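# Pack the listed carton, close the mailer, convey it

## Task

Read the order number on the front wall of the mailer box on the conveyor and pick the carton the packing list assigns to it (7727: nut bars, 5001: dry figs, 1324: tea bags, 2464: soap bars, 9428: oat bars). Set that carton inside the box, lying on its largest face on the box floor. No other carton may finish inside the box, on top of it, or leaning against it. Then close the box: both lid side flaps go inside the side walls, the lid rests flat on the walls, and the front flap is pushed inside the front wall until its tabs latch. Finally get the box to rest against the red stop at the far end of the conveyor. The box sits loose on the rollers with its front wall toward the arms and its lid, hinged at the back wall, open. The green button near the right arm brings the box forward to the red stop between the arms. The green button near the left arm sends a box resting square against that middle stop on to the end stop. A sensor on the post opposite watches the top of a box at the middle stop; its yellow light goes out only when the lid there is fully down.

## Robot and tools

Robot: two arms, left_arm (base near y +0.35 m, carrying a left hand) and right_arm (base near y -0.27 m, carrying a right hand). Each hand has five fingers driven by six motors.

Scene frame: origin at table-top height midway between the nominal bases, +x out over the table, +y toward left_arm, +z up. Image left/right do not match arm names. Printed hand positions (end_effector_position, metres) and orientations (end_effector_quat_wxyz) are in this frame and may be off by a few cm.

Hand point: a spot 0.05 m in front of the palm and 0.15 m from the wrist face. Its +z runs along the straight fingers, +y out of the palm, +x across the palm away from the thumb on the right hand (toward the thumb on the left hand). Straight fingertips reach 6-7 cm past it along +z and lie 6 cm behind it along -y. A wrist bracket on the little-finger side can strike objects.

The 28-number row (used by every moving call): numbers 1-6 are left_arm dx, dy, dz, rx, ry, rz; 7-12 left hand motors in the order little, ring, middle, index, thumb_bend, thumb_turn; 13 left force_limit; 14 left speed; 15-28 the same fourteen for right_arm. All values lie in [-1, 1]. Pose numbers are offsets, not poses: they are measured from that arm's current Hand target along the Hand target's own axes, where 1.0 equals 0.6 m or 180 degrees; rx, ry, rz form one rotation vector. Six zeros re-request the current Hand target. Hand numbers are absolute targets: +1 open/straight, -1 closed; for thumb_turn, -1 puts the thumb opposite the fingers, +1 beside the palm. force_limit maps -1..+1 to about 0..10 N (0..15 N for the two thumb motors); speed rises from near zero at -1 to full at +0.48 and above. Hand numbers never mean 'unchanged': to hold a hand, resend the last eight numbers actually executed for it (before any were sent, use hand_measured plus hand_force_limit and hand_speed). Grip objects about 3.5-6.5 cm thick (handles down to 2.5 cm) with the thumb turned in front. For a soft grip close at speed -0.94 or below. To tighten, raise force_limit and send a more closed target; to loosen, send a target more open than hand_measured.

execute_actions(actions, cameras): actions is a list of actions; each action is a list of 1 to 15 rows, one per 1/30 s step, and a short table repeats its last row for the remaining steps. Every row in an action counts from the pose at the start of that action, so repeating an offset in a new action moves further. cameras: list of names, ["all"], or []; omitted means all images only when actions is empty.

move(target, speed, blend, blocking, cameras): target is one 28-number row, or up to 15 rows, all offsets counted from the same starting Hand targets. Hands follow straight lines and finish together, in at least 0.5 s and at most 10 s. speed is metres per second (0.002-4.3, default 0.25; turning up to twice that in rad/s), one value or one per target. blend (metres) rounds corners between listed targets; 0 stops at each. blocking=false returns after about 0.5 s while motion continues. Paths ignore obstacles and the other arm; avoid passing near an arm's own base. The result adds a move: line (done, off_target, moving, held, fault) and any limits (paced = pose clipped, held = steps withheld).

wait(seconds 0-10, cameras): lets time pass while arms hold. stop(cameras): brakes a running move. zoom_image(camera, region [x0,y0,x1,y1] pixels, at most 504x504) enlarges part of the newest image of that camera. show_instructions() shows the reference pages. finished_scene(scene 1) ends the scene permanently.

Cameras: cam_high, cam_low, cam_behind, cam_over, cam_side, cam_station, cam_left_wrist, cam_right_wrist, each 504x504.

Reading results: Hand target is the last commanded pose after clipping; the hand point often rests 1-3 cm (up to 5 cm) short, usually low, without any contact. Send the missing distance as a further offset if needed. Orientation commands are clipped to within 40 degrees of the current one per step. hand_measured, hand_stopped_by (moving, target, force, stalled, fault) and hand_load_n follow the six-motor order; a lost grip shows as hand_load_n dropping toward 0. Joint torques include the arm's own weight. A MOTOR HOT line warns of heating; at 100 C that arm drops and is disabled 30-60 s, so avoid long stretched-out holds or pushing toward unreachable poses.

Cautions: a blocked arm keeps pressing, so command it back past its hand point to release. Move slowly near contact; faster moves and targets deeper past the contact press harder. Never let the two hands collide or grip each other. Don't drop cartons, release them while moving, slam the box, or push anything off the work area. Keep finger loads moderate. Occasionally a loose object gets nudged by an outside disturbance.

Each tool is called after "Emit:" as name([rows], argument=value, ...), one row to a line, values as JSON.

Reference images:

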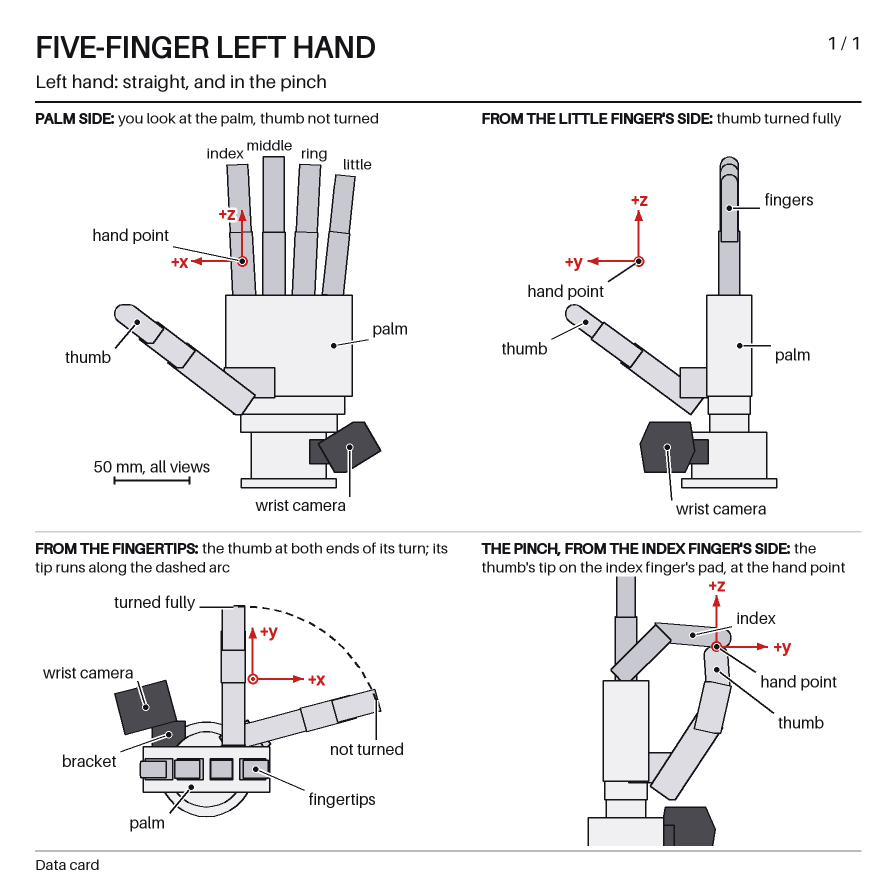

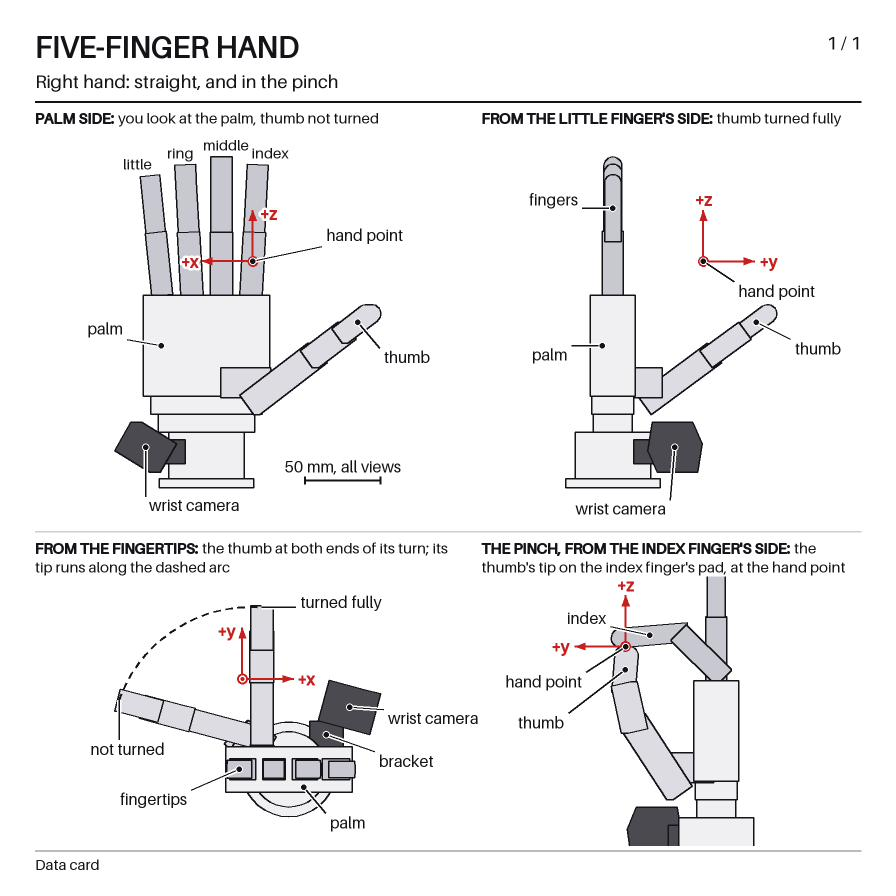

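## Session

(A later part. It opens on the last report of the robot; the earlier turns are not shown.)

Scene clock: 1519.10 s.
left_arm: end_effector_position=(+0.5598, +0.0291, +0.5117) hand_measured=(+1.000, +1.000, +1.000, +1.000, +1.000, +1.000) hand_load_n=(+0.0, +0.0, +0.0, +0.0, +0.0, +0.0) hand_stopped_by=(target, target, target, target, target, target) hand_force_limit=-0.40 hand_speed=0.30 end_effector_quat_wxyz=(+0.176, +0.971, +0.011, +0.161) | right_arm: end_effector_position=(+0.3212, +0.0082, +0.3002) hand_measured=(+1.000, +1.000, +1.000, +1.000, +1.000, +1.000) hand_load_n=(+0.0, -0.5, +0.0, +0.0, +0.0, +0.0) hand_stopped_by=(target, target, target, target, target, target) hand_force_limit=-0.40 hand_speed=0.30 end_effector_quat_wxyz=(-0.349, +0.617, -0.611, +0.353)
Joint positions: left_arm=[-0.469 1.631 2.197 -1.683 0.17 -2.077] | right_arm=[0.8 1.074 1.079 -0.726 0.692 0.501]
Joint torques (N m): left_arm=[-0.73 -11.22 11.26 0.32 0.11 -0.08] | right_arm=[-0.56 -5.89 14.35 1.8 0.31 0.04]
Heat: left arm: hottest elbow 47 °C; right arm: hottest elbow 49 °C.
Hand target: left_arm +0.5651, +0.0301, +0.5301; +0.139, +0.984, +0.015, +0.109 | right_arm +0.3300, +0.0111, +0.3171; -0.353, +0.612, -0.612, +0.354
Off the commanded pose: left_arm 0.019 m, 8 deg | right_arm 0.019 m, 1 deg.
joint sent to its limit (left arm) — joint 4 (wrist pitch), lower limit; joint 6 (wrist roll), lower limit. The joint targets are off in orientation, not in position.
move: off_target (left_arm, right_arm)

Emit:
move(target=[0,0,0,0,0,0,1,1,1,1,1,1,-0.4,0.3,0,-0.0165,0.052,0,0,0,1,1,1,1,1,1,-0.4,0.3], speed=0.06, cameras=["cam_side"])

Emit:
zoom_image(camera="cam_side", region=[100, 120, 360, 320])

Scene clock: 1523.30 s.
left_arm: end_effector_position=(+0.5598, +0.0291, +0.5117) hand_measured=(+1.000, +1.000, +1.000, +1.000, +1.000, +1.000) hand_load_n=(+0.0, +0.0, +0.0, +0.0, +0.0, +0.0) hand_stopped_by=(target, target, target, target, target, target) hand_force_limit=-0.40 hand_speed=0.30 end_effector_quat_wxyz=(+0.176, +0.971, +0.011, +0.161) | right_arm: end_effector_position=(+0.3463, +0.0018, +0.2822) hand_measured=(+1.000, +1.000, +1.000, +1.000, +1.000, +1.000) hand_load_n=(+0.0, +0.0, -0.5, +0.0, +0.0, -0.5) hand_stopped_by=(target, target, target, target, target, target) hand_force_limit=-0.40 hand_speed=0.30 end_effector_quat_wxyz=(-0.330, +0.626, -0.613, +0.352)
Joint positions: left_arm=[-0.469 1.631 2.197 -1.683 0.17 -2.077] | right_arm=[0.735 1.13 1.087 -0.689 0.644 0.452]
Joint torques (N m): left_arm=[-0.38 -11.52 11.28 0.35 0.11 -0.09] | right_arm=[-0.03 -7.53 15.27 2.93 0.29 0.1]
Heat: left arm: hottest elbow 47 °C; right arm: hottest elbow 50 °C.
Hand target: left_arm +0.5651, +0.0301, +0.5301; +0.139, +0.984, +0.015, +0.109 | right_arm +0.3620, +0.0112, +0.3101; -0.354, +0.612, -0.613, +0.354
Off the commanded pose: left_arm 0.019 m, 8 deg | right_arm 0.033 m, 3 deg.
joint sent to its limit (left arm) — joint 4 (wrist pitch), lower limit; joint 6 (wrist roll), lower limit. The joint targets are off in orientation, not in position.
move: off_target (left_arm, right_arm)
Images, in order (width x height): cam_side 504x504.

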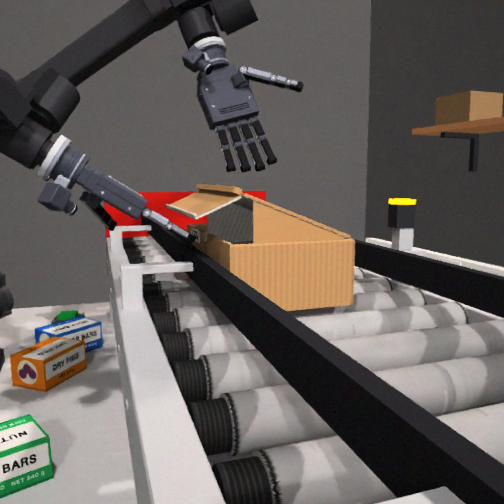

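Scaled by 1.938.

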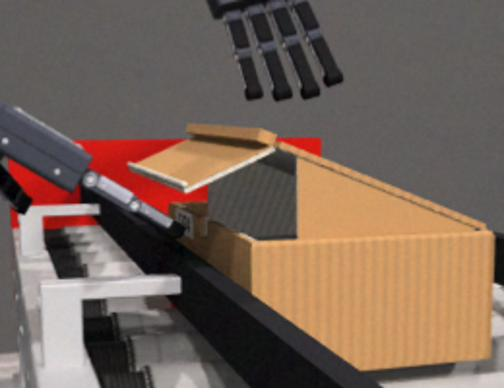

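Emit:
move(target=[0,0,0,0,0,0,1,1,1,1,1,1,-0.4,0.3,0,-0.1165,-0.0481,0,0,0,1,1,1,1,1,1,-0.4,0.3], speed=0.06, cameras=["cam_side","cam_behind"])

Emit:
zoom_image(camera="cam_side", region=[100, 120, 360, 320])

Scene clock: 1529.47 s.
left_arm: end_effector_position=(+0.5598, +0.0291, +0.5117) hand_measured=(+1.000, +1.000, +1.000, +1.000, +1.000, +1.000) hand_load_n=(+0.0, +0.0, +0.0, +0.0, +0.0, +0.0) hand_stopped_by=(target, target, target, target, target, target) hand_force_limit=-0.40 hand_speed=0.30 end_effector_quat_wxyz=(+0.176, +0.971, +0.011, +0.161) | right_arm: end_effector_position=(+0.3618, +0.0090, +0.3629) hand_measured=(+1.000, +1.000, +1.000, +1.000, +1.000, +1.000) hand_load_n=(+0.0, +0.0, +0.0, -0.5, +0.0, +0.0) hand_stopped_by=(target, target, target, target, target, target) hand_force_limit=-0.40 hand_speed=0.30 end_effector_quat_wxyz=(-0.344, +0.620, -0.612, +0.351)
Joint positions: left_arm=[-0.469 1.631 2.197 -1.683 0.17 -2.077] | right_arm=[0.718 1.164 1.31 -0.838 0.628 0.436]
Joint torques (N m): left_arm=[-0.67 -11.52 11.25 0.29 0.1 -0.08] | right_arm=[-0.44 -7.77 15.27 1.84 0.34 0.05]
Heat: left arm: hottest elbow 47 °C; right arm: hottest elbow 50 °C.
Hand target: left_arm +0.5651, +0.0301, +0.5301; +0.139, +0.984, +0.015, +0.109 | right_arm +0.3719, +0.0112, +0.3851; -0.353, +0.612, -0.612, +0.354
Off the commanded pose: left_arm 0.019 m, 8 deg | right_arm 0.024 m, 1 deg.
joint sent to its limit (left arm) — joint 4 (wrist pitch), lower limit; joint 6 (wrist roll), lower limit. The joint targets are off in orientation, not in position.
move: off_target (left_arm, right_arm)
Images, in order (width x height): cam_behind 504x504, cam_side 504x504.

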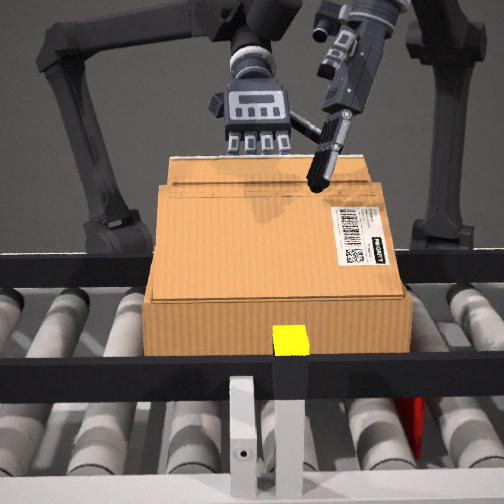

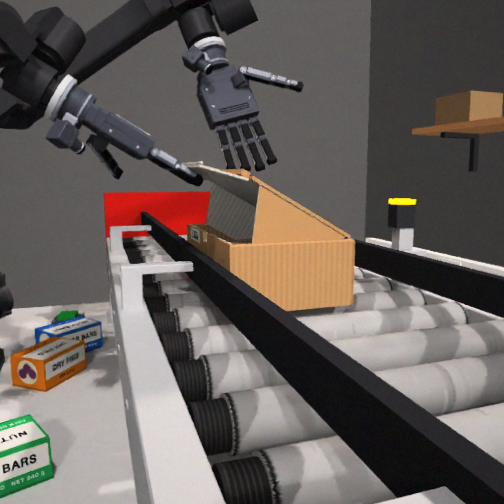

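Scaled by 1.938.

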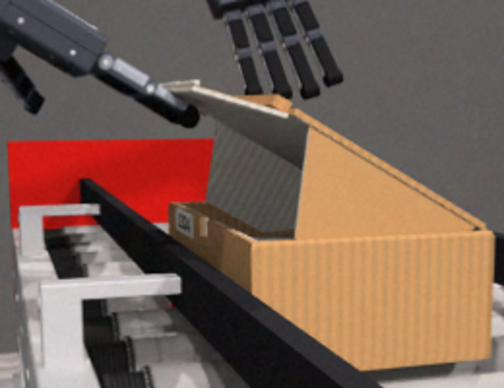

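Emit:
move([
  [0,0,0,0,0,0,1,1,1,1,1,1,-0.4,0.3,0,-0.0361,-0.0208,0,0,0,1,1,1,1,1,1,-0.4,0.3],
  [0,0,0,0,0,0,1,1,1,1,1,1,-0.4,0.3,0,0.0139,-0.1074,0,0,0,1,1,1,1,1,1,-0.4,0.3],
  [0,0,0,0,0,0,1,1,1,1,1,1,-0.4,0.3,0,-0.0294,-0.1324,0,0,0,1,1,1,1,1,1,-0.4,0.3],
], speed=0.12, cameras=["cam_side","cam_behind"])

Emit:
zoom_image(camera="cam_side", region=[100, 120, 360, 320])

Scene clock: 1541.23 s.
left_arm: end_effector_position=(+0.5598, +0.0291, +0.5117) hand_measured=(+1.000, +1.000, +1.000, +1.000, +1.000, +1.000) hand_load_n=(+0.0, +0.0, +0.0, +0.0, +0.0, +0.5) hand_stopped_by=(target, target, target, target, target, target) hand_force_limit=-0.40 hand_speed=0.30 end_effector_quat_wxyz=(+0.176, +0.971, +0.011, +0.161) | right_arm: end_effector_position=(+0.3095, +0.0054, +0.4194) hand_measured=(+1.000, +1.000, +1.000, +1.000, +1.000, +1.000) hand_load_n=(+0.0, -0.5, +0.0, +0.0, +0.0, -0.5) hand_stopped_by=(target, target, target, target, target, target) hand_force_limit=-0.40 hand_speed=0.30 end_effector_quat_wxyz=(-0.340, +0.620, -0.610, +0.356)
Joint positions: left_arm=[-0.469 1.631 2.197 -1.683 0.17 -2.077] | right_arm=[0.824 1.112 1.432 -1.071 0.716 0.518]
Joint torques (N m): left_arm=[-0.56 -11.4 11.25 0.39 0.1 -0.09] | right_arm=[0.56 -6.48 14.35 1.59 0.57 0.25]
Heat: left arm: hottest elbow 48 °C; right arm: hottest elbow 52 °C.
Hand target: left_arm +0.5651, +0.0301, +0.5301; +0.139, +0.984, +0.015, +0.109 | right_arm +0.3119, +0.0111, +0.4399; -0.353, +0.612, -0.613, +0.354
Off the commanded pose: left_arm 0.019 m, 8 deg | right_arm 0.022 m, 2 deg.
joint sent to its limit (left arm) — joint 4 (wrist pitch), lower limit; joint 6 (wrist roll), lower limit. The joint targets are off in orientation, not in position.
move: off_target (left_arm, right_arm)
Images, in order (width x height): cam_behind 504x504, cam_side 504x504.

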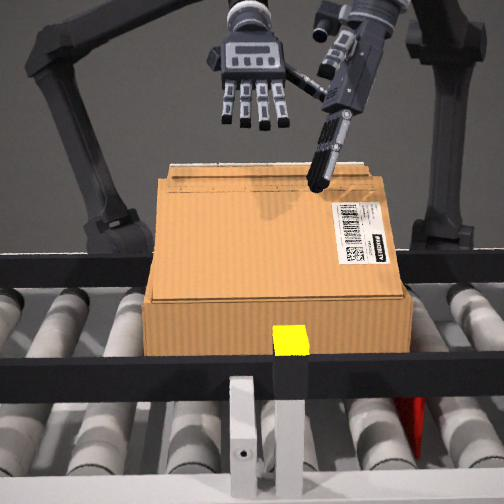

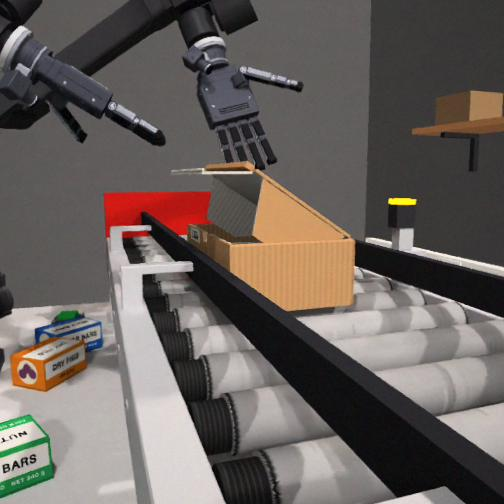

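Scaled by 1.938.

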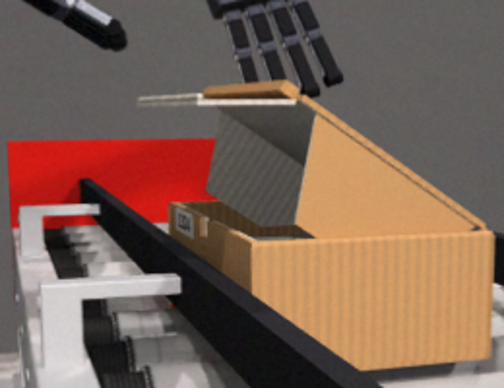

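Emit:
move([
  [0,0,0,0,0,0,1,1,1,1,1,1,-0.4,0.3,0,0.0138,0.0927,0,0,0,1,1,1,1,1,1,-0.4,0.3],
  [0,0,0,0,0,0,1,1,1,1,1,1,-0.4,0.3,0,0.0832,0.1327,0,0,0,1,1,1,1,1,1,-0.4,0.3],
  [0,0,0,0,0,0,1,1,1,1,1,1,-0.4,0.3,0,0.1005,0.1427,0,0,0,1,1,1,1,1,1,-0.4,0.3],
  [0,0,0,0,0,0,1,1,1,1,1,1,-0.4,0.3,0,0.1282,0.178,0,0,0,1,1,1,1,1,1,-0.4,0.3],
], speed=0.1, blend=0.005, cameras=["cam_side","cam_behind"])

Emit:
zoom_image(camera="cam_side", region=[100, 120, 360, 320])

Scene clock: 1550.90 s.
left_arm: end_effector_position=(+0.5598, +0.0291, +0.5117) hand_measured=(+1.000, +1.000, +1.000, +1.000, +1.000, +1.000) hand_load_n=(+0.0, +0.0, +0.0, +0.0, +0.0, +0.0) hand_stopped_by=(target, target, target, target, target, target) hand_force_limit=-0.40 hand_speed=0.30 end_effector_quat_wxyz=(+0.176, +0.971, +0.011, +0.161) | right_arm: end_effector_position=(+0.3615, +0.0133, +0.3309) hand_measured=(+1.000, +1.000, +1.000, +1.000, +1.000, +1.000) hand_load_n=(+0.0, +0.0, +0.0, +0.0, +0.0, -0.5) hand_stopped_by=(target, target, target, target, target, target) hand_force_limit=-0.40 hand_speed=0.30 end_effector_quat_wxyz=(-0.360, +0.609, -0.613, +0.352)
Joint positions: left_arm=[-0.469 1.631 2.197 -1.683 0.17 -2.077] | right_arm=[0.728 1.143 1.192 -0.708 0.638 0.446]
Joint torques (N m): left_arm=[-0.67 -11.34 11.28 0.39 0.09 -0.09] | right_arm=[-0.21 -8.29 9.48 2.76 0.22 0.1]
Heat: left arm: hottest elbow 48 °C; right arm: hottest elbow 53 °C.
Hand target: left_arm +0.5651, +0.0301, +0.5301; +0.139, +0.984, +0.015, +0.109 | right_arm +0.3659, +0.0112, +0.3199; -0.353, +0.612, -0.612, +0.354
Off the commanded pose: left_arm 0.019 m, 8 deg | right_arm 0.012 m, 1 deg.
joint sent to its limit (left arm) — joint 4 (wrist pitch), lower limit; joint 6 (wrist roll), lower limit. The joint targets are off in orientation, not in position.
move: off_target (left_arm, right_arm)
Images, in order (width x height): cam_behind 504x504, cam_side 504x504.

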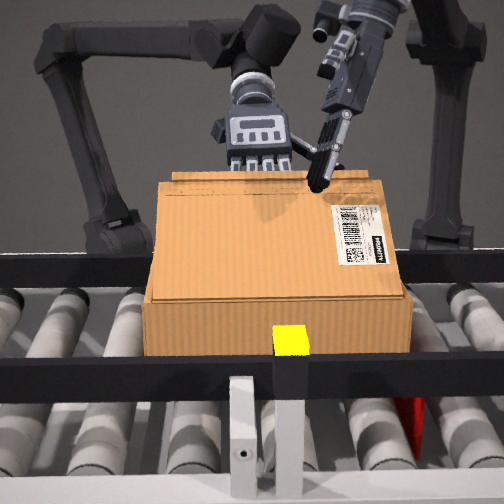

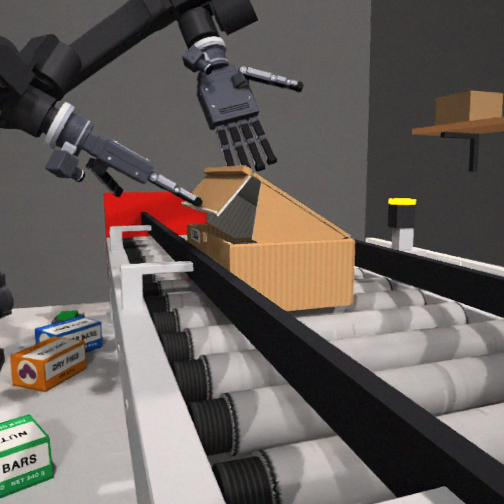

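Scaled by 1.938.

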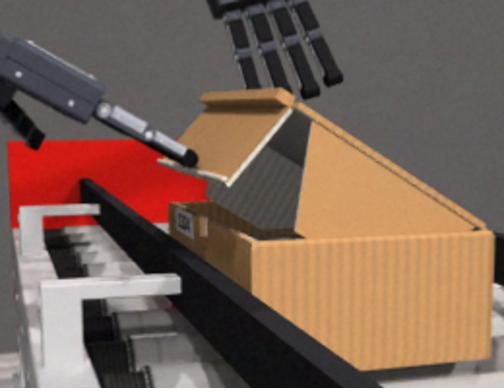

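Emit:
move([
  [0,0,0,0,0,0,1,1,1,1,1,1,-0.4,0.3,0,0.006,0.0326,0,0,0,1,1,1,1,1,1,-0.4,0.3],
  [0,0,0,0,0,0,1,1,1,1,1,1,-0.4,0.3,0,-0.0029,0.0448,0,0,0,1,1,1,1,1,1,-0.4,0.3],
], speed=0.08, blend=0.005, cameras=["cam_side","cam_behind"])

Emit:
zoom_image(camera="cam_side", region=[100, 120, 360, 320])

Scene clock: 1556.07 s.
left_arm: end_effector_position=(+0.5598, +0.0291, +0.5117) hand_measured=(+1.000, +1.000, +1.000, +1.000, +1.000, +1.000) hand_load_n=(+0.0, +0.0, +0.0, +0.0, +0.0, +0.0) hand_stopped_by=(target, target, target, target, target, target) hand_force_limit=-0.40 hand_speed=0.30 end_effector_quat_wxyz=(+0.176, +0.971, +0.011, +0.161) | right_arm: end_effector_position=(+0.3823, +0.0126, +0.3150) hand_measured=(+1.000, +1.000, +1.000, +1.000, +1.000, +1.000) hand_load_n=(+0.0, +0.0, +0.0, +0.0, +0.0, +0.0) hand_stopped_by=(target, target, target, target, target, target) hand_force_limit=-0.40 hand_speed=0.30 end_effector_quat_wxyz=(-0.359, +0.611, -0.612, +0.351)
Joint positions: left_arm=[-0.469 1.631 2.197 -1.683 0.17 -2.077] | right_arm=[0.688 1.18 1.178 -0.642 0.602 0.415]
Joint torques (N m): left_arm=[-0.62 -11.52 11.19 0.35 0.11 -0.09] | right_arm=[-0.62 -7.88 10.81 2.95 0.28 0.09]
Heat: left arm: hottest elbow 48 °C; right arm: hottest elbow 53 °C.
Hand target: left_arm +0.5651, +0.0301, +0.5301; +0.139, +0.984, +0.015, +0.109 | right_arm +0.3901, +0.0111, +0.3080; -0.353, +0.612, -0.612, +0.354
Off the commanded pose: left_arm 0.019 m, 8 deg | right_arm 0.011 m, 1 deg.
joint sent to its limit (left arm) — joint 4 (wrist pitch), lower limit; joint 6 (wrist roll), lower limit. The joint targets are off in orientation, not in position.
move: off_target (left_arm, right_arm); blend cut to 0.0045 m at target 1
Images, in order (width x height): cam_behind 504x504, cam_side 504x504.

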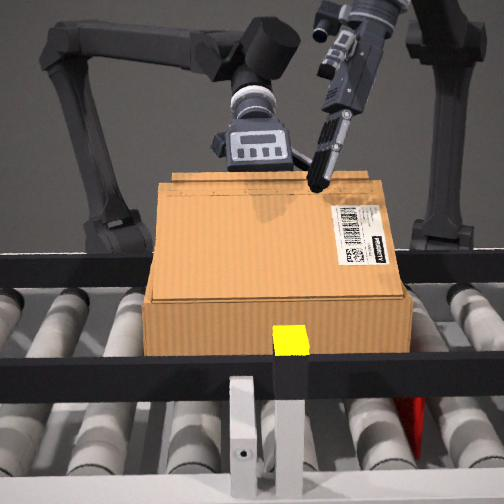

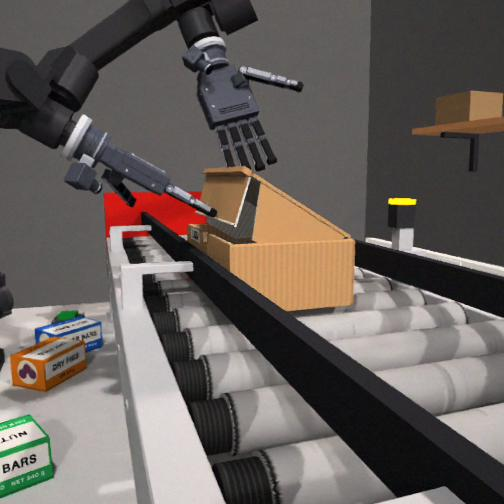

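Scaled by 1.938.

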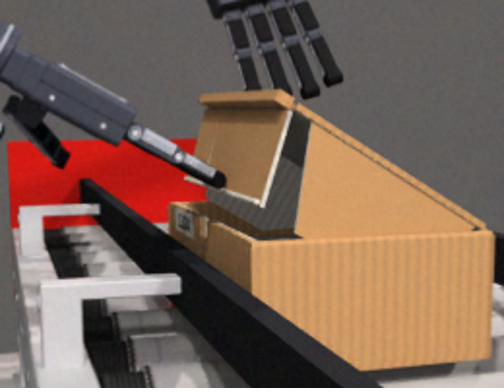

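Emit:
move([
  [-0.0387,-0.0229,0.0734,0,0,0,1,1,1,1,1,1,-0.4,0.3,0,-0.005,0.0087,0,0,0,1,1,1,1,1,1,-0.4,0.3],
  [-0.0475,-0.0343,0.1125,0,0,0,1,1,1,1,1,1,-0.4,0.3,0,0.005,-0.0087,0,0,0,1,1,1,1,1,1,-0.4,0.3],
], speed=0.08, cameras=["cam_side","cam_behind"])

Emit:
zoom_image(camera="cam_side", region=[100, 120, 360, 320])

Scene clock: 1567.00 s.
left_arm: end_effector_position=(+0.5552, +0.0290, +0.4667) hand_measured=(+1.000, +1.000, +1.000, +1.000, +1.000, +1.000) hand_load_n=(-3.0, +0.0, +0.0, +0.0, +0.0, +0.0) hand_stopped_by=(target, target, target, target, target, target) hand_force_limit=-0.40 hand_speed=0.30 end_effector_quat_wxyz=(+0.153, +0.981, +0.012, +0.123) | right_arm: end_effector_position=(+0.3858, +0.0119, +0.3037) hand_measured=(+1.000, +1.000, +1.000, +1.000, +1.000, +1.000) hand_load_n=(+0.0, +0.0, -2.5, +0.0, -0.5, -0.5) hand_stopped_by=(target, target, target, target, target, target) hand_force_limit=-0.40 hand_speed=0.30 end_effector_quat_wxyz=(-0.349, +0.617, -0.611, +0.351)
Joint positions: left_arm=[-0.475 1.627 2.1 -1.683 0.162 -2.077] | right_arm=[0.681 1.198 1.172 -0.638 0.597 0.406]
Joint torques (N m): left_arm=[-1.73 -12.34 5.86 0.2 -0.54 -0.09] | right_arm=[0.62 -10.17 10.65 2.37 0.78 0.18]
Heat: left arm: hottest elbow 48 °C; right arm: hottest elbow 53 °C.
Hand target: left_arm +0.5521, +0.0302, +0.4550; +0.138, +0.984, +0.015, +0.109 | right_arm +0.3842, +0.0111, +0.3081; -0.353, +0.612, -0.612, +0.354
Off the commanded pose: left_arm 0.012 m, 2 deg | right_arm 0.005 m, 1 deg.
joint sent to its limit (left arm) — joint 4 (wrist pitch), lower limit; joint 6 (wrist roll), lower limit. The joint targets still meet the commanded pose.
move: off_target (left_arm)
Images, in order (width x height): cam_behind 504x504, cam_side 504x504.

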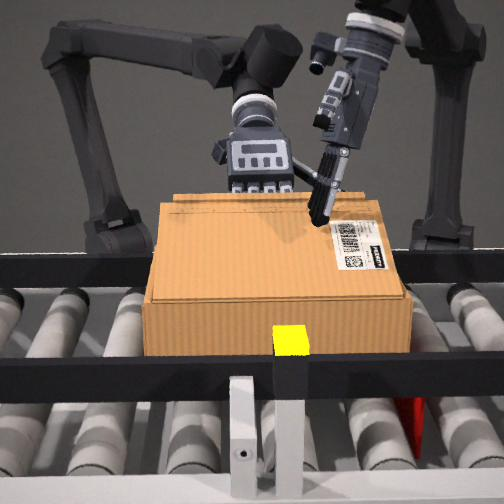

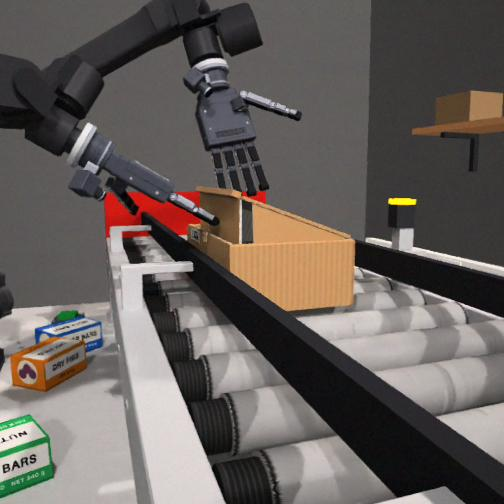

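Scaled by 1.938.

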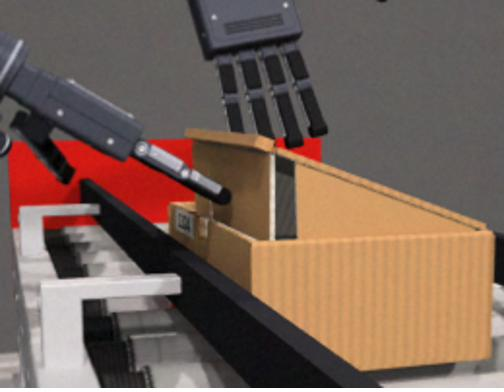

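Emit:
move([
  [-0.0075,-0.0055,0.018,0,0,0,1,1,1,1,1,1,-0.4,0.3,0,-0.0008,-0.012,0,0,0,1,1,1,1,1,1,-0.4,0.3],
  [-0.0132,-0.011,0.0364,0,0,0,1,1,1,1,1,1,-0.4,0.3,0,0.003,-0.0252,0,0,0,1,1,1,1,1,1,-0.4,0.3],
], speed=0.05, cameras=["cam_side","cam_behind","cam_over"])

Emit:
zoom_image(camera="cam_side", region=[100, 120, 360, 320])

Scene clock: 1575.57 s.
left_arm: end_effector_position=(+0.5511, +0.0297, +0.4405) hand_measured=(+1.000, +1.000, +1.000, +1.000, +1.000, +1.000) hand_load_n=(-3.0, +0.0, +0.0, +0.0, -0.5, +0.0) hand_stopped_by=(target, target, target, target, target, target) hand_force_limit=-0.40 hand_speed=0.30 end_effector_quat_wxyz=(+0.147, +0.983, +0.012, +0.113) | right_arm: end_effector_position=(+0.3747, +0.0105, +0.3095) hand_measured=(+1.000, +1.000, +1.000, +1.000, +1.000, +1.000) hand_load_n=(+0.0, -0.5, -0.5, -1.0, +0.0, +0.0) hand_stopped_by=(target, target, target, target, target, target) hand_force_limit=-0.40 hand_speed=0.30 end_effector_quat_wxyz=(-0.349, +0.616, -0.611, +0.355)
Joint positions: left_arm=[-0.478 1.6 2 -1.633 0.158 -2.077] | right_arm=[0.701 1.174 1.169 -0.664 0.62 0.418]
Joint torques (N m): left_arm=[-1.44 -12.57 5.85 0.61 -0.43 -0.09] | right_arm=[0.67 -10.52 10.69 1.96 0.69 0.24]
Heat: left arm: hottest elbow 48 °C; right arm: hottest elbow 52 °C.
Hand target: left_arm +0.5491, +0.0301, +0.4310; +0.139, +0.984, +0.015, +0.109 | right_arm +0.3702, +0.0111, +0.3141; -0.353, +0.612, -0.612, +0.354
Off the commanded pose: left_arm 0.010 m, 1 deg | right_arm 0.006 m, 1 deg.
joint sent to its limit (left arm) — joint 6 (wrist roll), lower limit. The joint targets still meet the commanded pose.
move: done
Images, in order (width x height): cam_behind 504x504, cam_over 504x504, cam_side 504x504.

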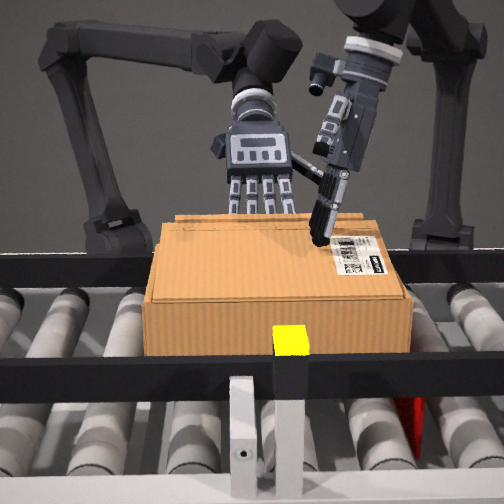

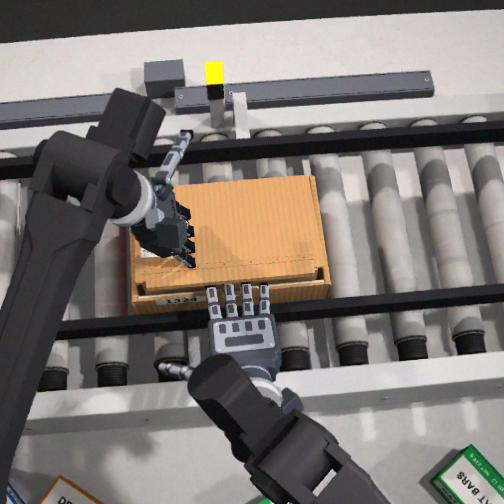

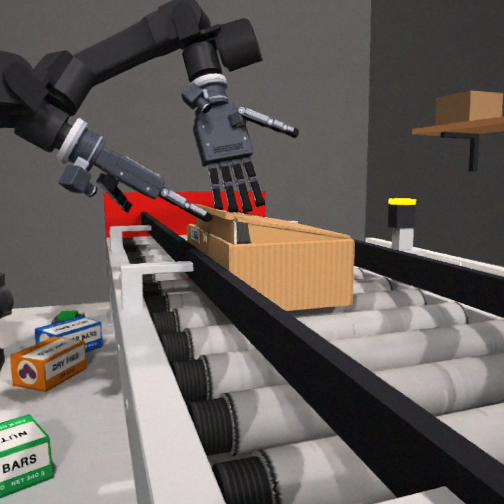

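Scaled by 1.938.

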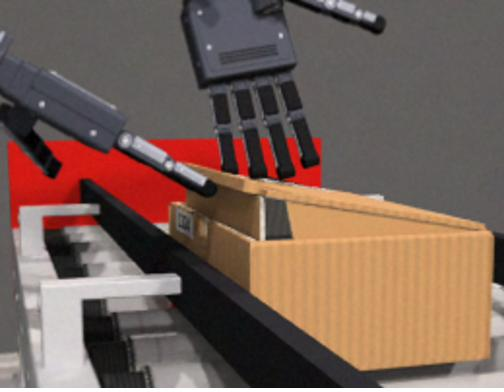

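Emit:
execute_actions(actions=[])

Emit:
zoom_image(camera="cam_side", region=[100, 120, 360, 320])

Scene clock: 1585.47 s.
left_arm: end_effector_position=(+0.5511, +0.0297, +0.4405) hand_measured=(+1.000, +1.000, +1.000, +1.000, +1.000, +1.000) hand_load_n=(-2.5, +0.0, +0.0, +0.0, +0.0, +0.0) hand_stopped_by=(target, target, target, target, target, target) hand_force_limit=-0.40 hand_speed=0.30 end_effector_quat_wxyz=(+0.147, +0.983, +0.012, +0.113) | right_arm: end_effector_position=(+0.3747, +0.0106, +0.3095) hand_measured=(+1.000, +1.000, +1.000, +1.000, +1.000, +1.000) hand_load_n=(+0.0, -0.5, -0.5, -1.0, +0.0, +0.0) hand_stopped_by=(target, target, target, target, target, target) hand_force_limit=-0.40 hand_speed=0.30 end_effector_quat_wxyz=(-0.349, +0.616, -0.611, +0.355)
Joint positions: left_arm=[-0.478 1.6 2 -1.633 0.158 -2.077] | right_arm=[0.701 1.174 1.169 -0.664 0.62 0.419]
Joint velocities: within noise
Joint torques (N m): left_arm=[-1.32 -12.75 5.83 0.62 -0.43 -0.09] | right_arm=[1.32 -10.58 10.74 2.07 0.7 0.22]
Heat: left arm: hottest elbow 47 °C; right arm: hottest elbow 52 °C.
Hand target: left_arm +0.5491, +0.0301, +0.4310; +0.139, +0.984, +0.015, +0.109 | right_arm +0.3702, +0.0111, +0.3141; -0.353, +0.612, -0.612, +0.354
Off the commanded pose: left_arm 0.010 m, 1 deg | right_arm 0.006 m, 1 deg.
camera_calibration:
cam_left_wrist: T_world_to_cam=[[0.28438, 0.931159, -0.228192, -0.0819702], [0.692567, -0.0349438, 0.720507, -0.693834], [0.662932, -0.362936, -0.654827, 0.0493822], [0, 0, 0, 1]] pos_world=[0.4711, 0.0700046, 0.513544]
cam_right_wrist: T_world_to_cam=[[-0.464718, -0.309998, -0.829421, 0.435168], [-0.603444, 0.796379, 0.0404562, 0.200279], [0.647992, 0.519309, -0.557157, 0.0386725], [0, 0, 0, 1]] pos_world=[0.298028, -0.0446794, 0.374382]

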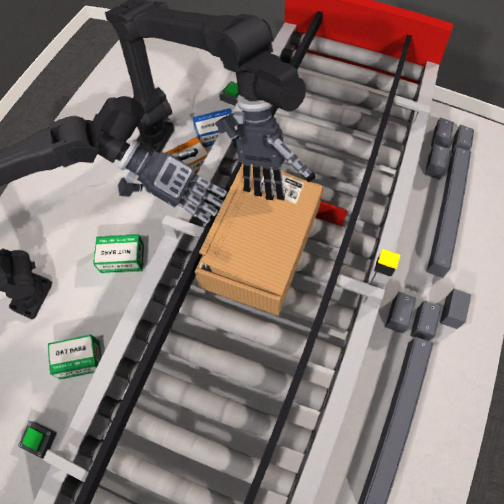

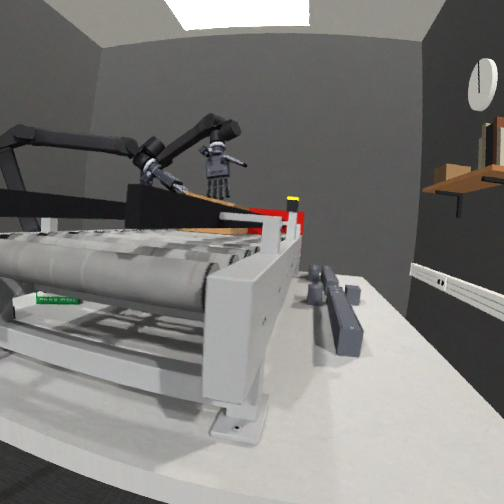

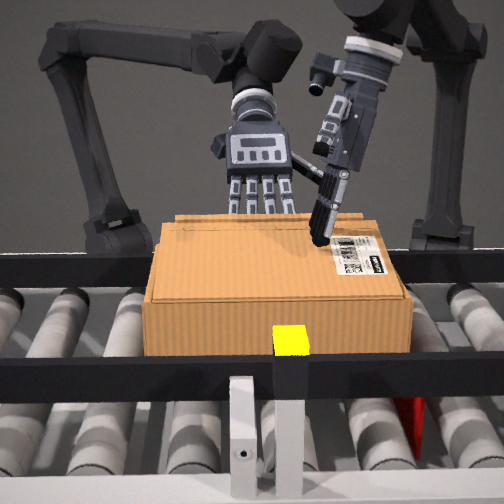

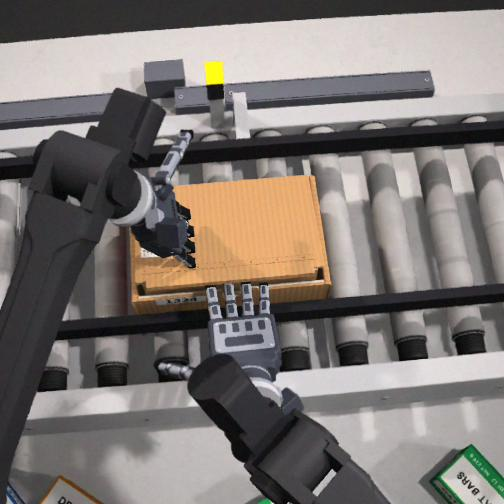

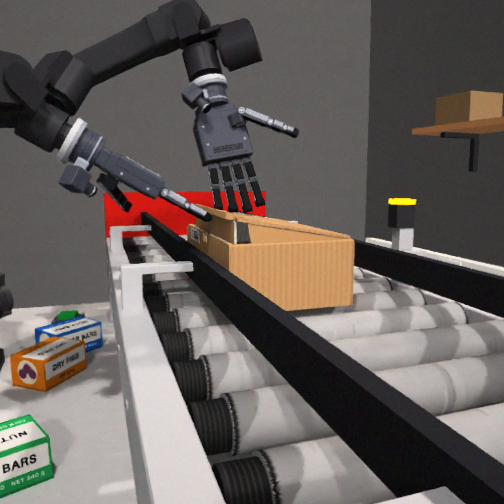

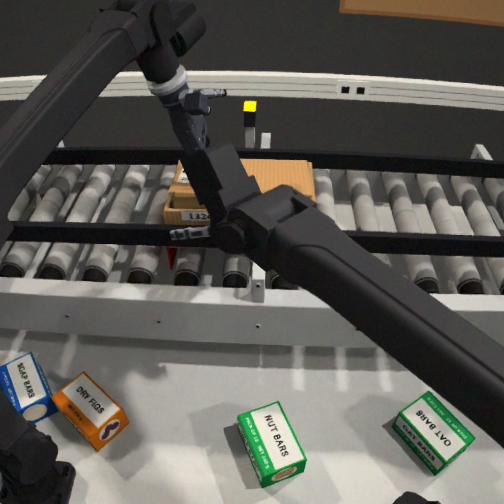

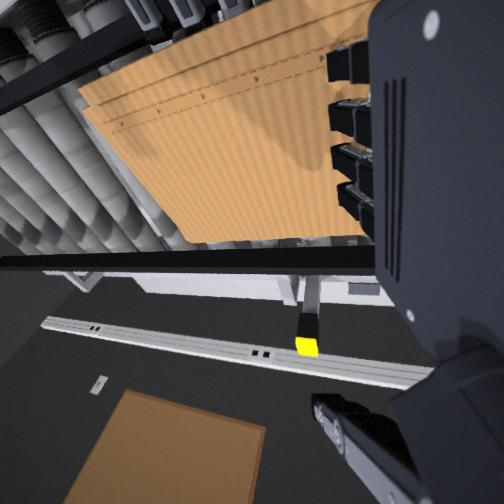

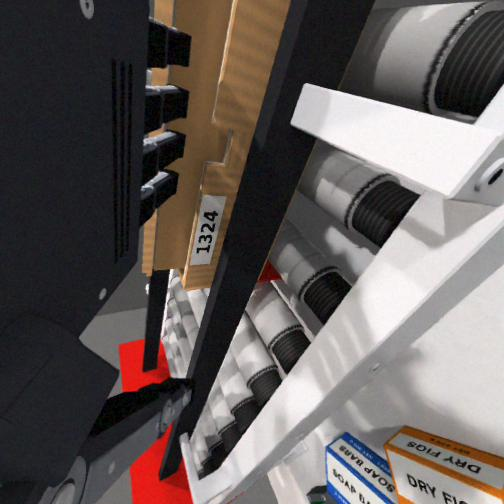

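Scaled by 1.938.

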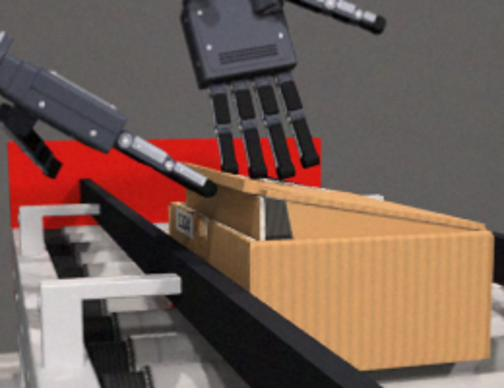

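Emit:
move(target=[0,0,0,0,0,0,1,1,1,1,1,1,-0.4,0.3,0,0.058,-0.101,0,0,0,1,1,1,1,1,1,-0.4,0.3], speed=0.12, cameras=["cam_side","cam_over","cam_behind","cam_right_wrist"])

Emit:
zoom_image(camera="cam_side", region=[160, 170, 300, 310])

Emit:
zoom_image(camera="cam_over", region=[110, 150, 350, 330])

Scene clock: 1589.40 s.
left_arm: end_effector_position=(+0.5510, +0.0304, +0.4371) hand_measured=(+1.000, +1.000, +1.000, +1.000, +1.000, +1.000) hand_load_n=(-1.0, -0.5, +0.0, +0.0, +0.0, +0.0) hand_stopped_by=(target, target, target, target, target, target) hand_force_limit=-0.40 hand_speed=0.30 end_effector_quat_wxyz=(+0.144, +0.983, +0.013, +0.111) | right_arm: end_effector_position=(+0.3041, +0.0125, +0.3228) hand_measured=(+1.000, +1.000, +1.000, +1.000, +1.000, +1.000) hand_load_n=(+0.0, +0.0, +0.0, +0.0, +0.0, +0.0) hand_stopped_by=(target, target, target, target, target, target) hand_force_limit=-0.40 hand_speed=0.30 end_effector_quat_wxyz=(-0.362, +0.608, -0.612, +0.354)
Joint positions: left_arm=[-0.478 1.6 1.994 -1.633 0.155 -2.077] | right_arm=[0.85 1.041 1.105 -0.78 0.736 0.542]
Joint torques (N m): left_arm=[-1.44 -12.81 6.3 0.61 -0.3 -0.09] | right_arm=[1.14 -6.3 9.88 1.73 0.61 0.25]
Heat: left arm: hottest elbow 47 °C; right arm: hottest elbow 52 °C.
Hand target: left_arm +0.5491, +0.0302, +0.4309; +0.138, +0.984, +0.015, +0.109 | right_arm +0.3002, +0.0112, +0.3142; -0.353, +0.612, -0.612, +0.354
Off the commanded pose: left_arm 0.006 m, 1 deg | right_arm 0.009 m, 1 deg.
joint sent to its limit (left arm) — joint 6 (wrist roll), lower limit. The joint targets still meet the commanded pose.
move: done
camera_calibration:
cam_right_wrist: T_world_to_cam=[[-0.446843, -0.290255, -0.846217, 0.4137], [-0.603616, 0.795963, 0.0457198, 0.15402], [0.660287, 0.531219, -0.530873, 0.0784803], [0, 0, 0, 1]] pos_world=[0.226008, -0.0442057, 0.384701]
Images, in order (width x height): cam_behind 504x504, cam_over 504x504, cam_side 504x504, cam_right_wrist 504x504.

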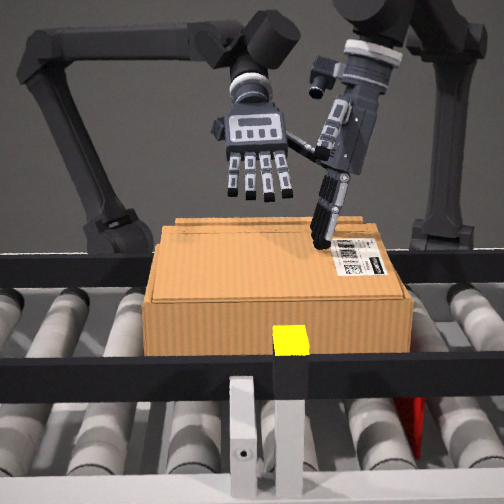

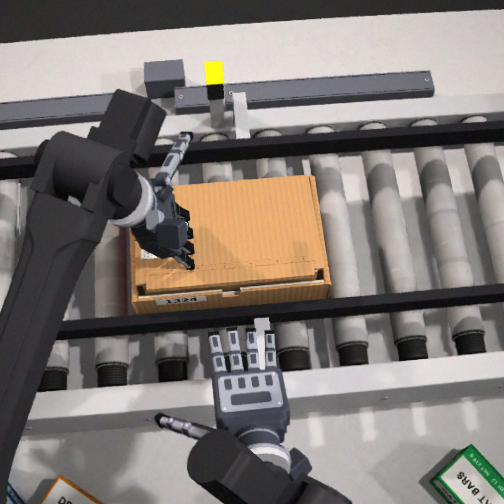

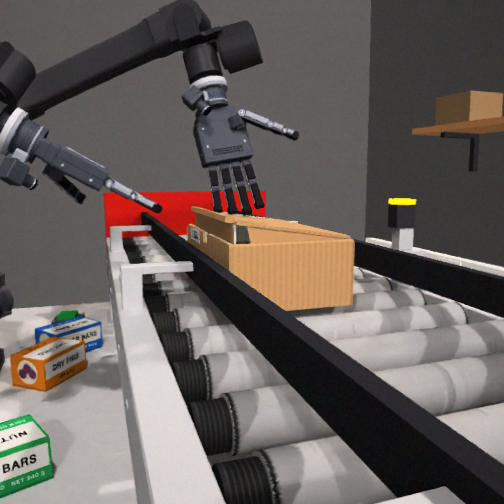

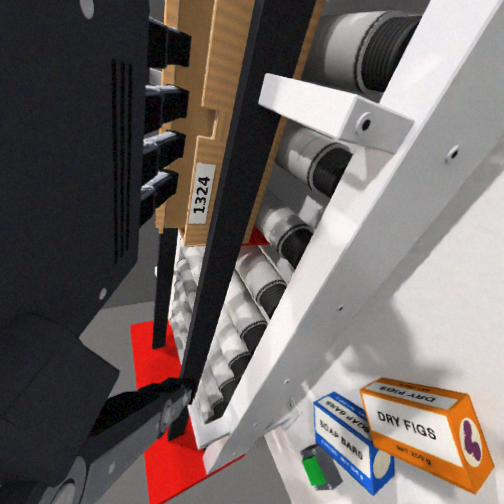

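Scaled by 3.600.

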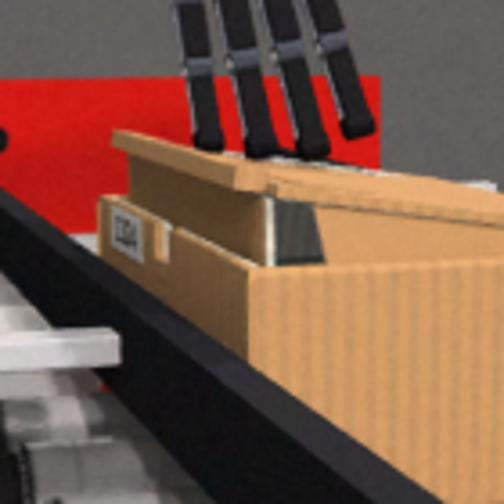

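Scaled by 2.100.

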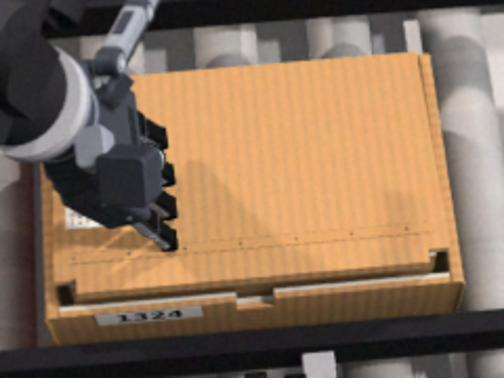

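Emit:
move(target=[-0.00877,-0.01145,0.03904,0,0,0,1,1,1,1,1,1,-0.4,0.3,0,0,0,0,0,0,1,1,1,1,1,1,-0.4,0.3], speed=0.08, cameras=["cam_side","cam_behind"])

Emit:
zoom_image(camera="cam_side", region=[160, 170, 360, 330])

Scene clock: 1594.77 s.
left_arm: end_effector_position=(+0.5496, +0.0314, +0.4191) hand_measured=(+1.000, +1.000, +1.000, +1.000, +1.000, +1.000) hand_load_n=(+0.0, +0.0, -1.0, +0.0, +0.0, +0.0) hand_stopped_by=(target, target, target, target, target, target) hand_force_limit=-0.40 hand_speed=0.30 end_effector_quat_wxyz=(+0.145, +0.983, +0.012, +0.116) | right_arm: end_effector_position=(+0.3041, +0.0125, +0.3228) hand_measured=(+1.000, +1.000, +1.000, +1.000, +1.000, +1.000) hand_load_n=(+0.0, -0.5, +0.0, +0.0, +0.0, +0.0) hand_stopped_by=(target, target, target, target, target, target) hand_force_limit=-0.40 hand_speed=0.30 end_effector_quat_wxyz=(-0.362, +0.607, -0.612, +0.354)
Joint positions: left_arm=[-0.478 1.567 1.901 -1.562 0.154 -2.077] | right_arm=[0.85 1.041 1.105 -0.78 0.736 0.543]
Joint torques (N m): left_arm=[-1.49 -11.93 5.96 0.72 -0.27 -0.08] | right_arm=[1.03 -6.24 9.99 1.63 0.61 0.24]
Heat: left arm: hottest elbow 47 °C; right arm: hottest elbow 52 °C.
Hand target: left_arm +0.5491, +0.0301, +0.4059; +0.138, +0.984, +0.015, +0.109 | right_arm +0.3002, +0.0112, +0.3142; -0.354, +0.612, -0.612, +0.354
Off the commanded pose: left_arm 0.013 m, 1 deg | right_arm 0.009 m, 1 deg.
joint sent to its limit (left arm) — joint 6 (wrist roll), lower limit. The joint targets still meet the commanded pose.
move: off_target (left_arm)
Images, in order (width x height): cam_behind 504x504, cam_side 504x504.

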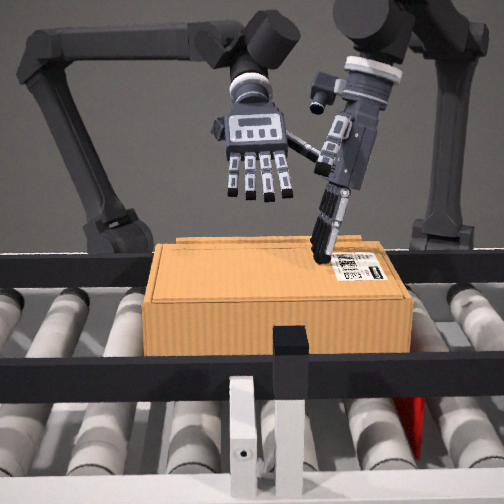

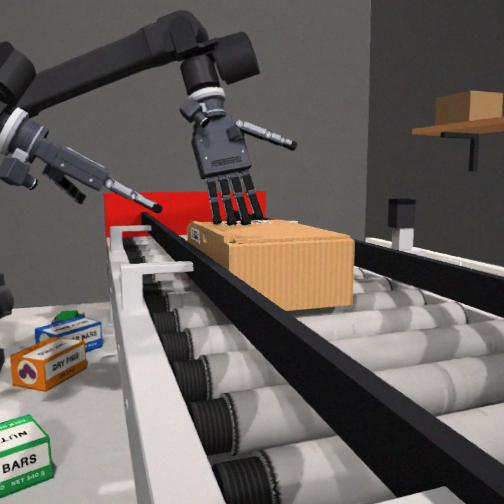

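Scaled by 2.520.

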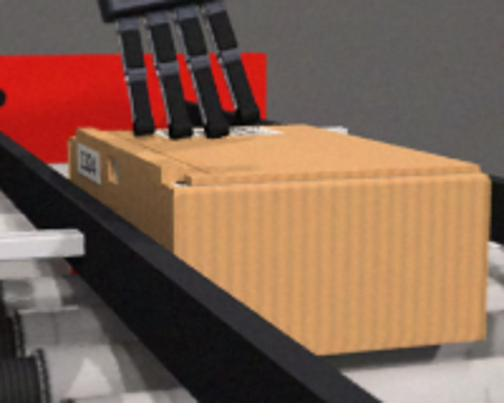

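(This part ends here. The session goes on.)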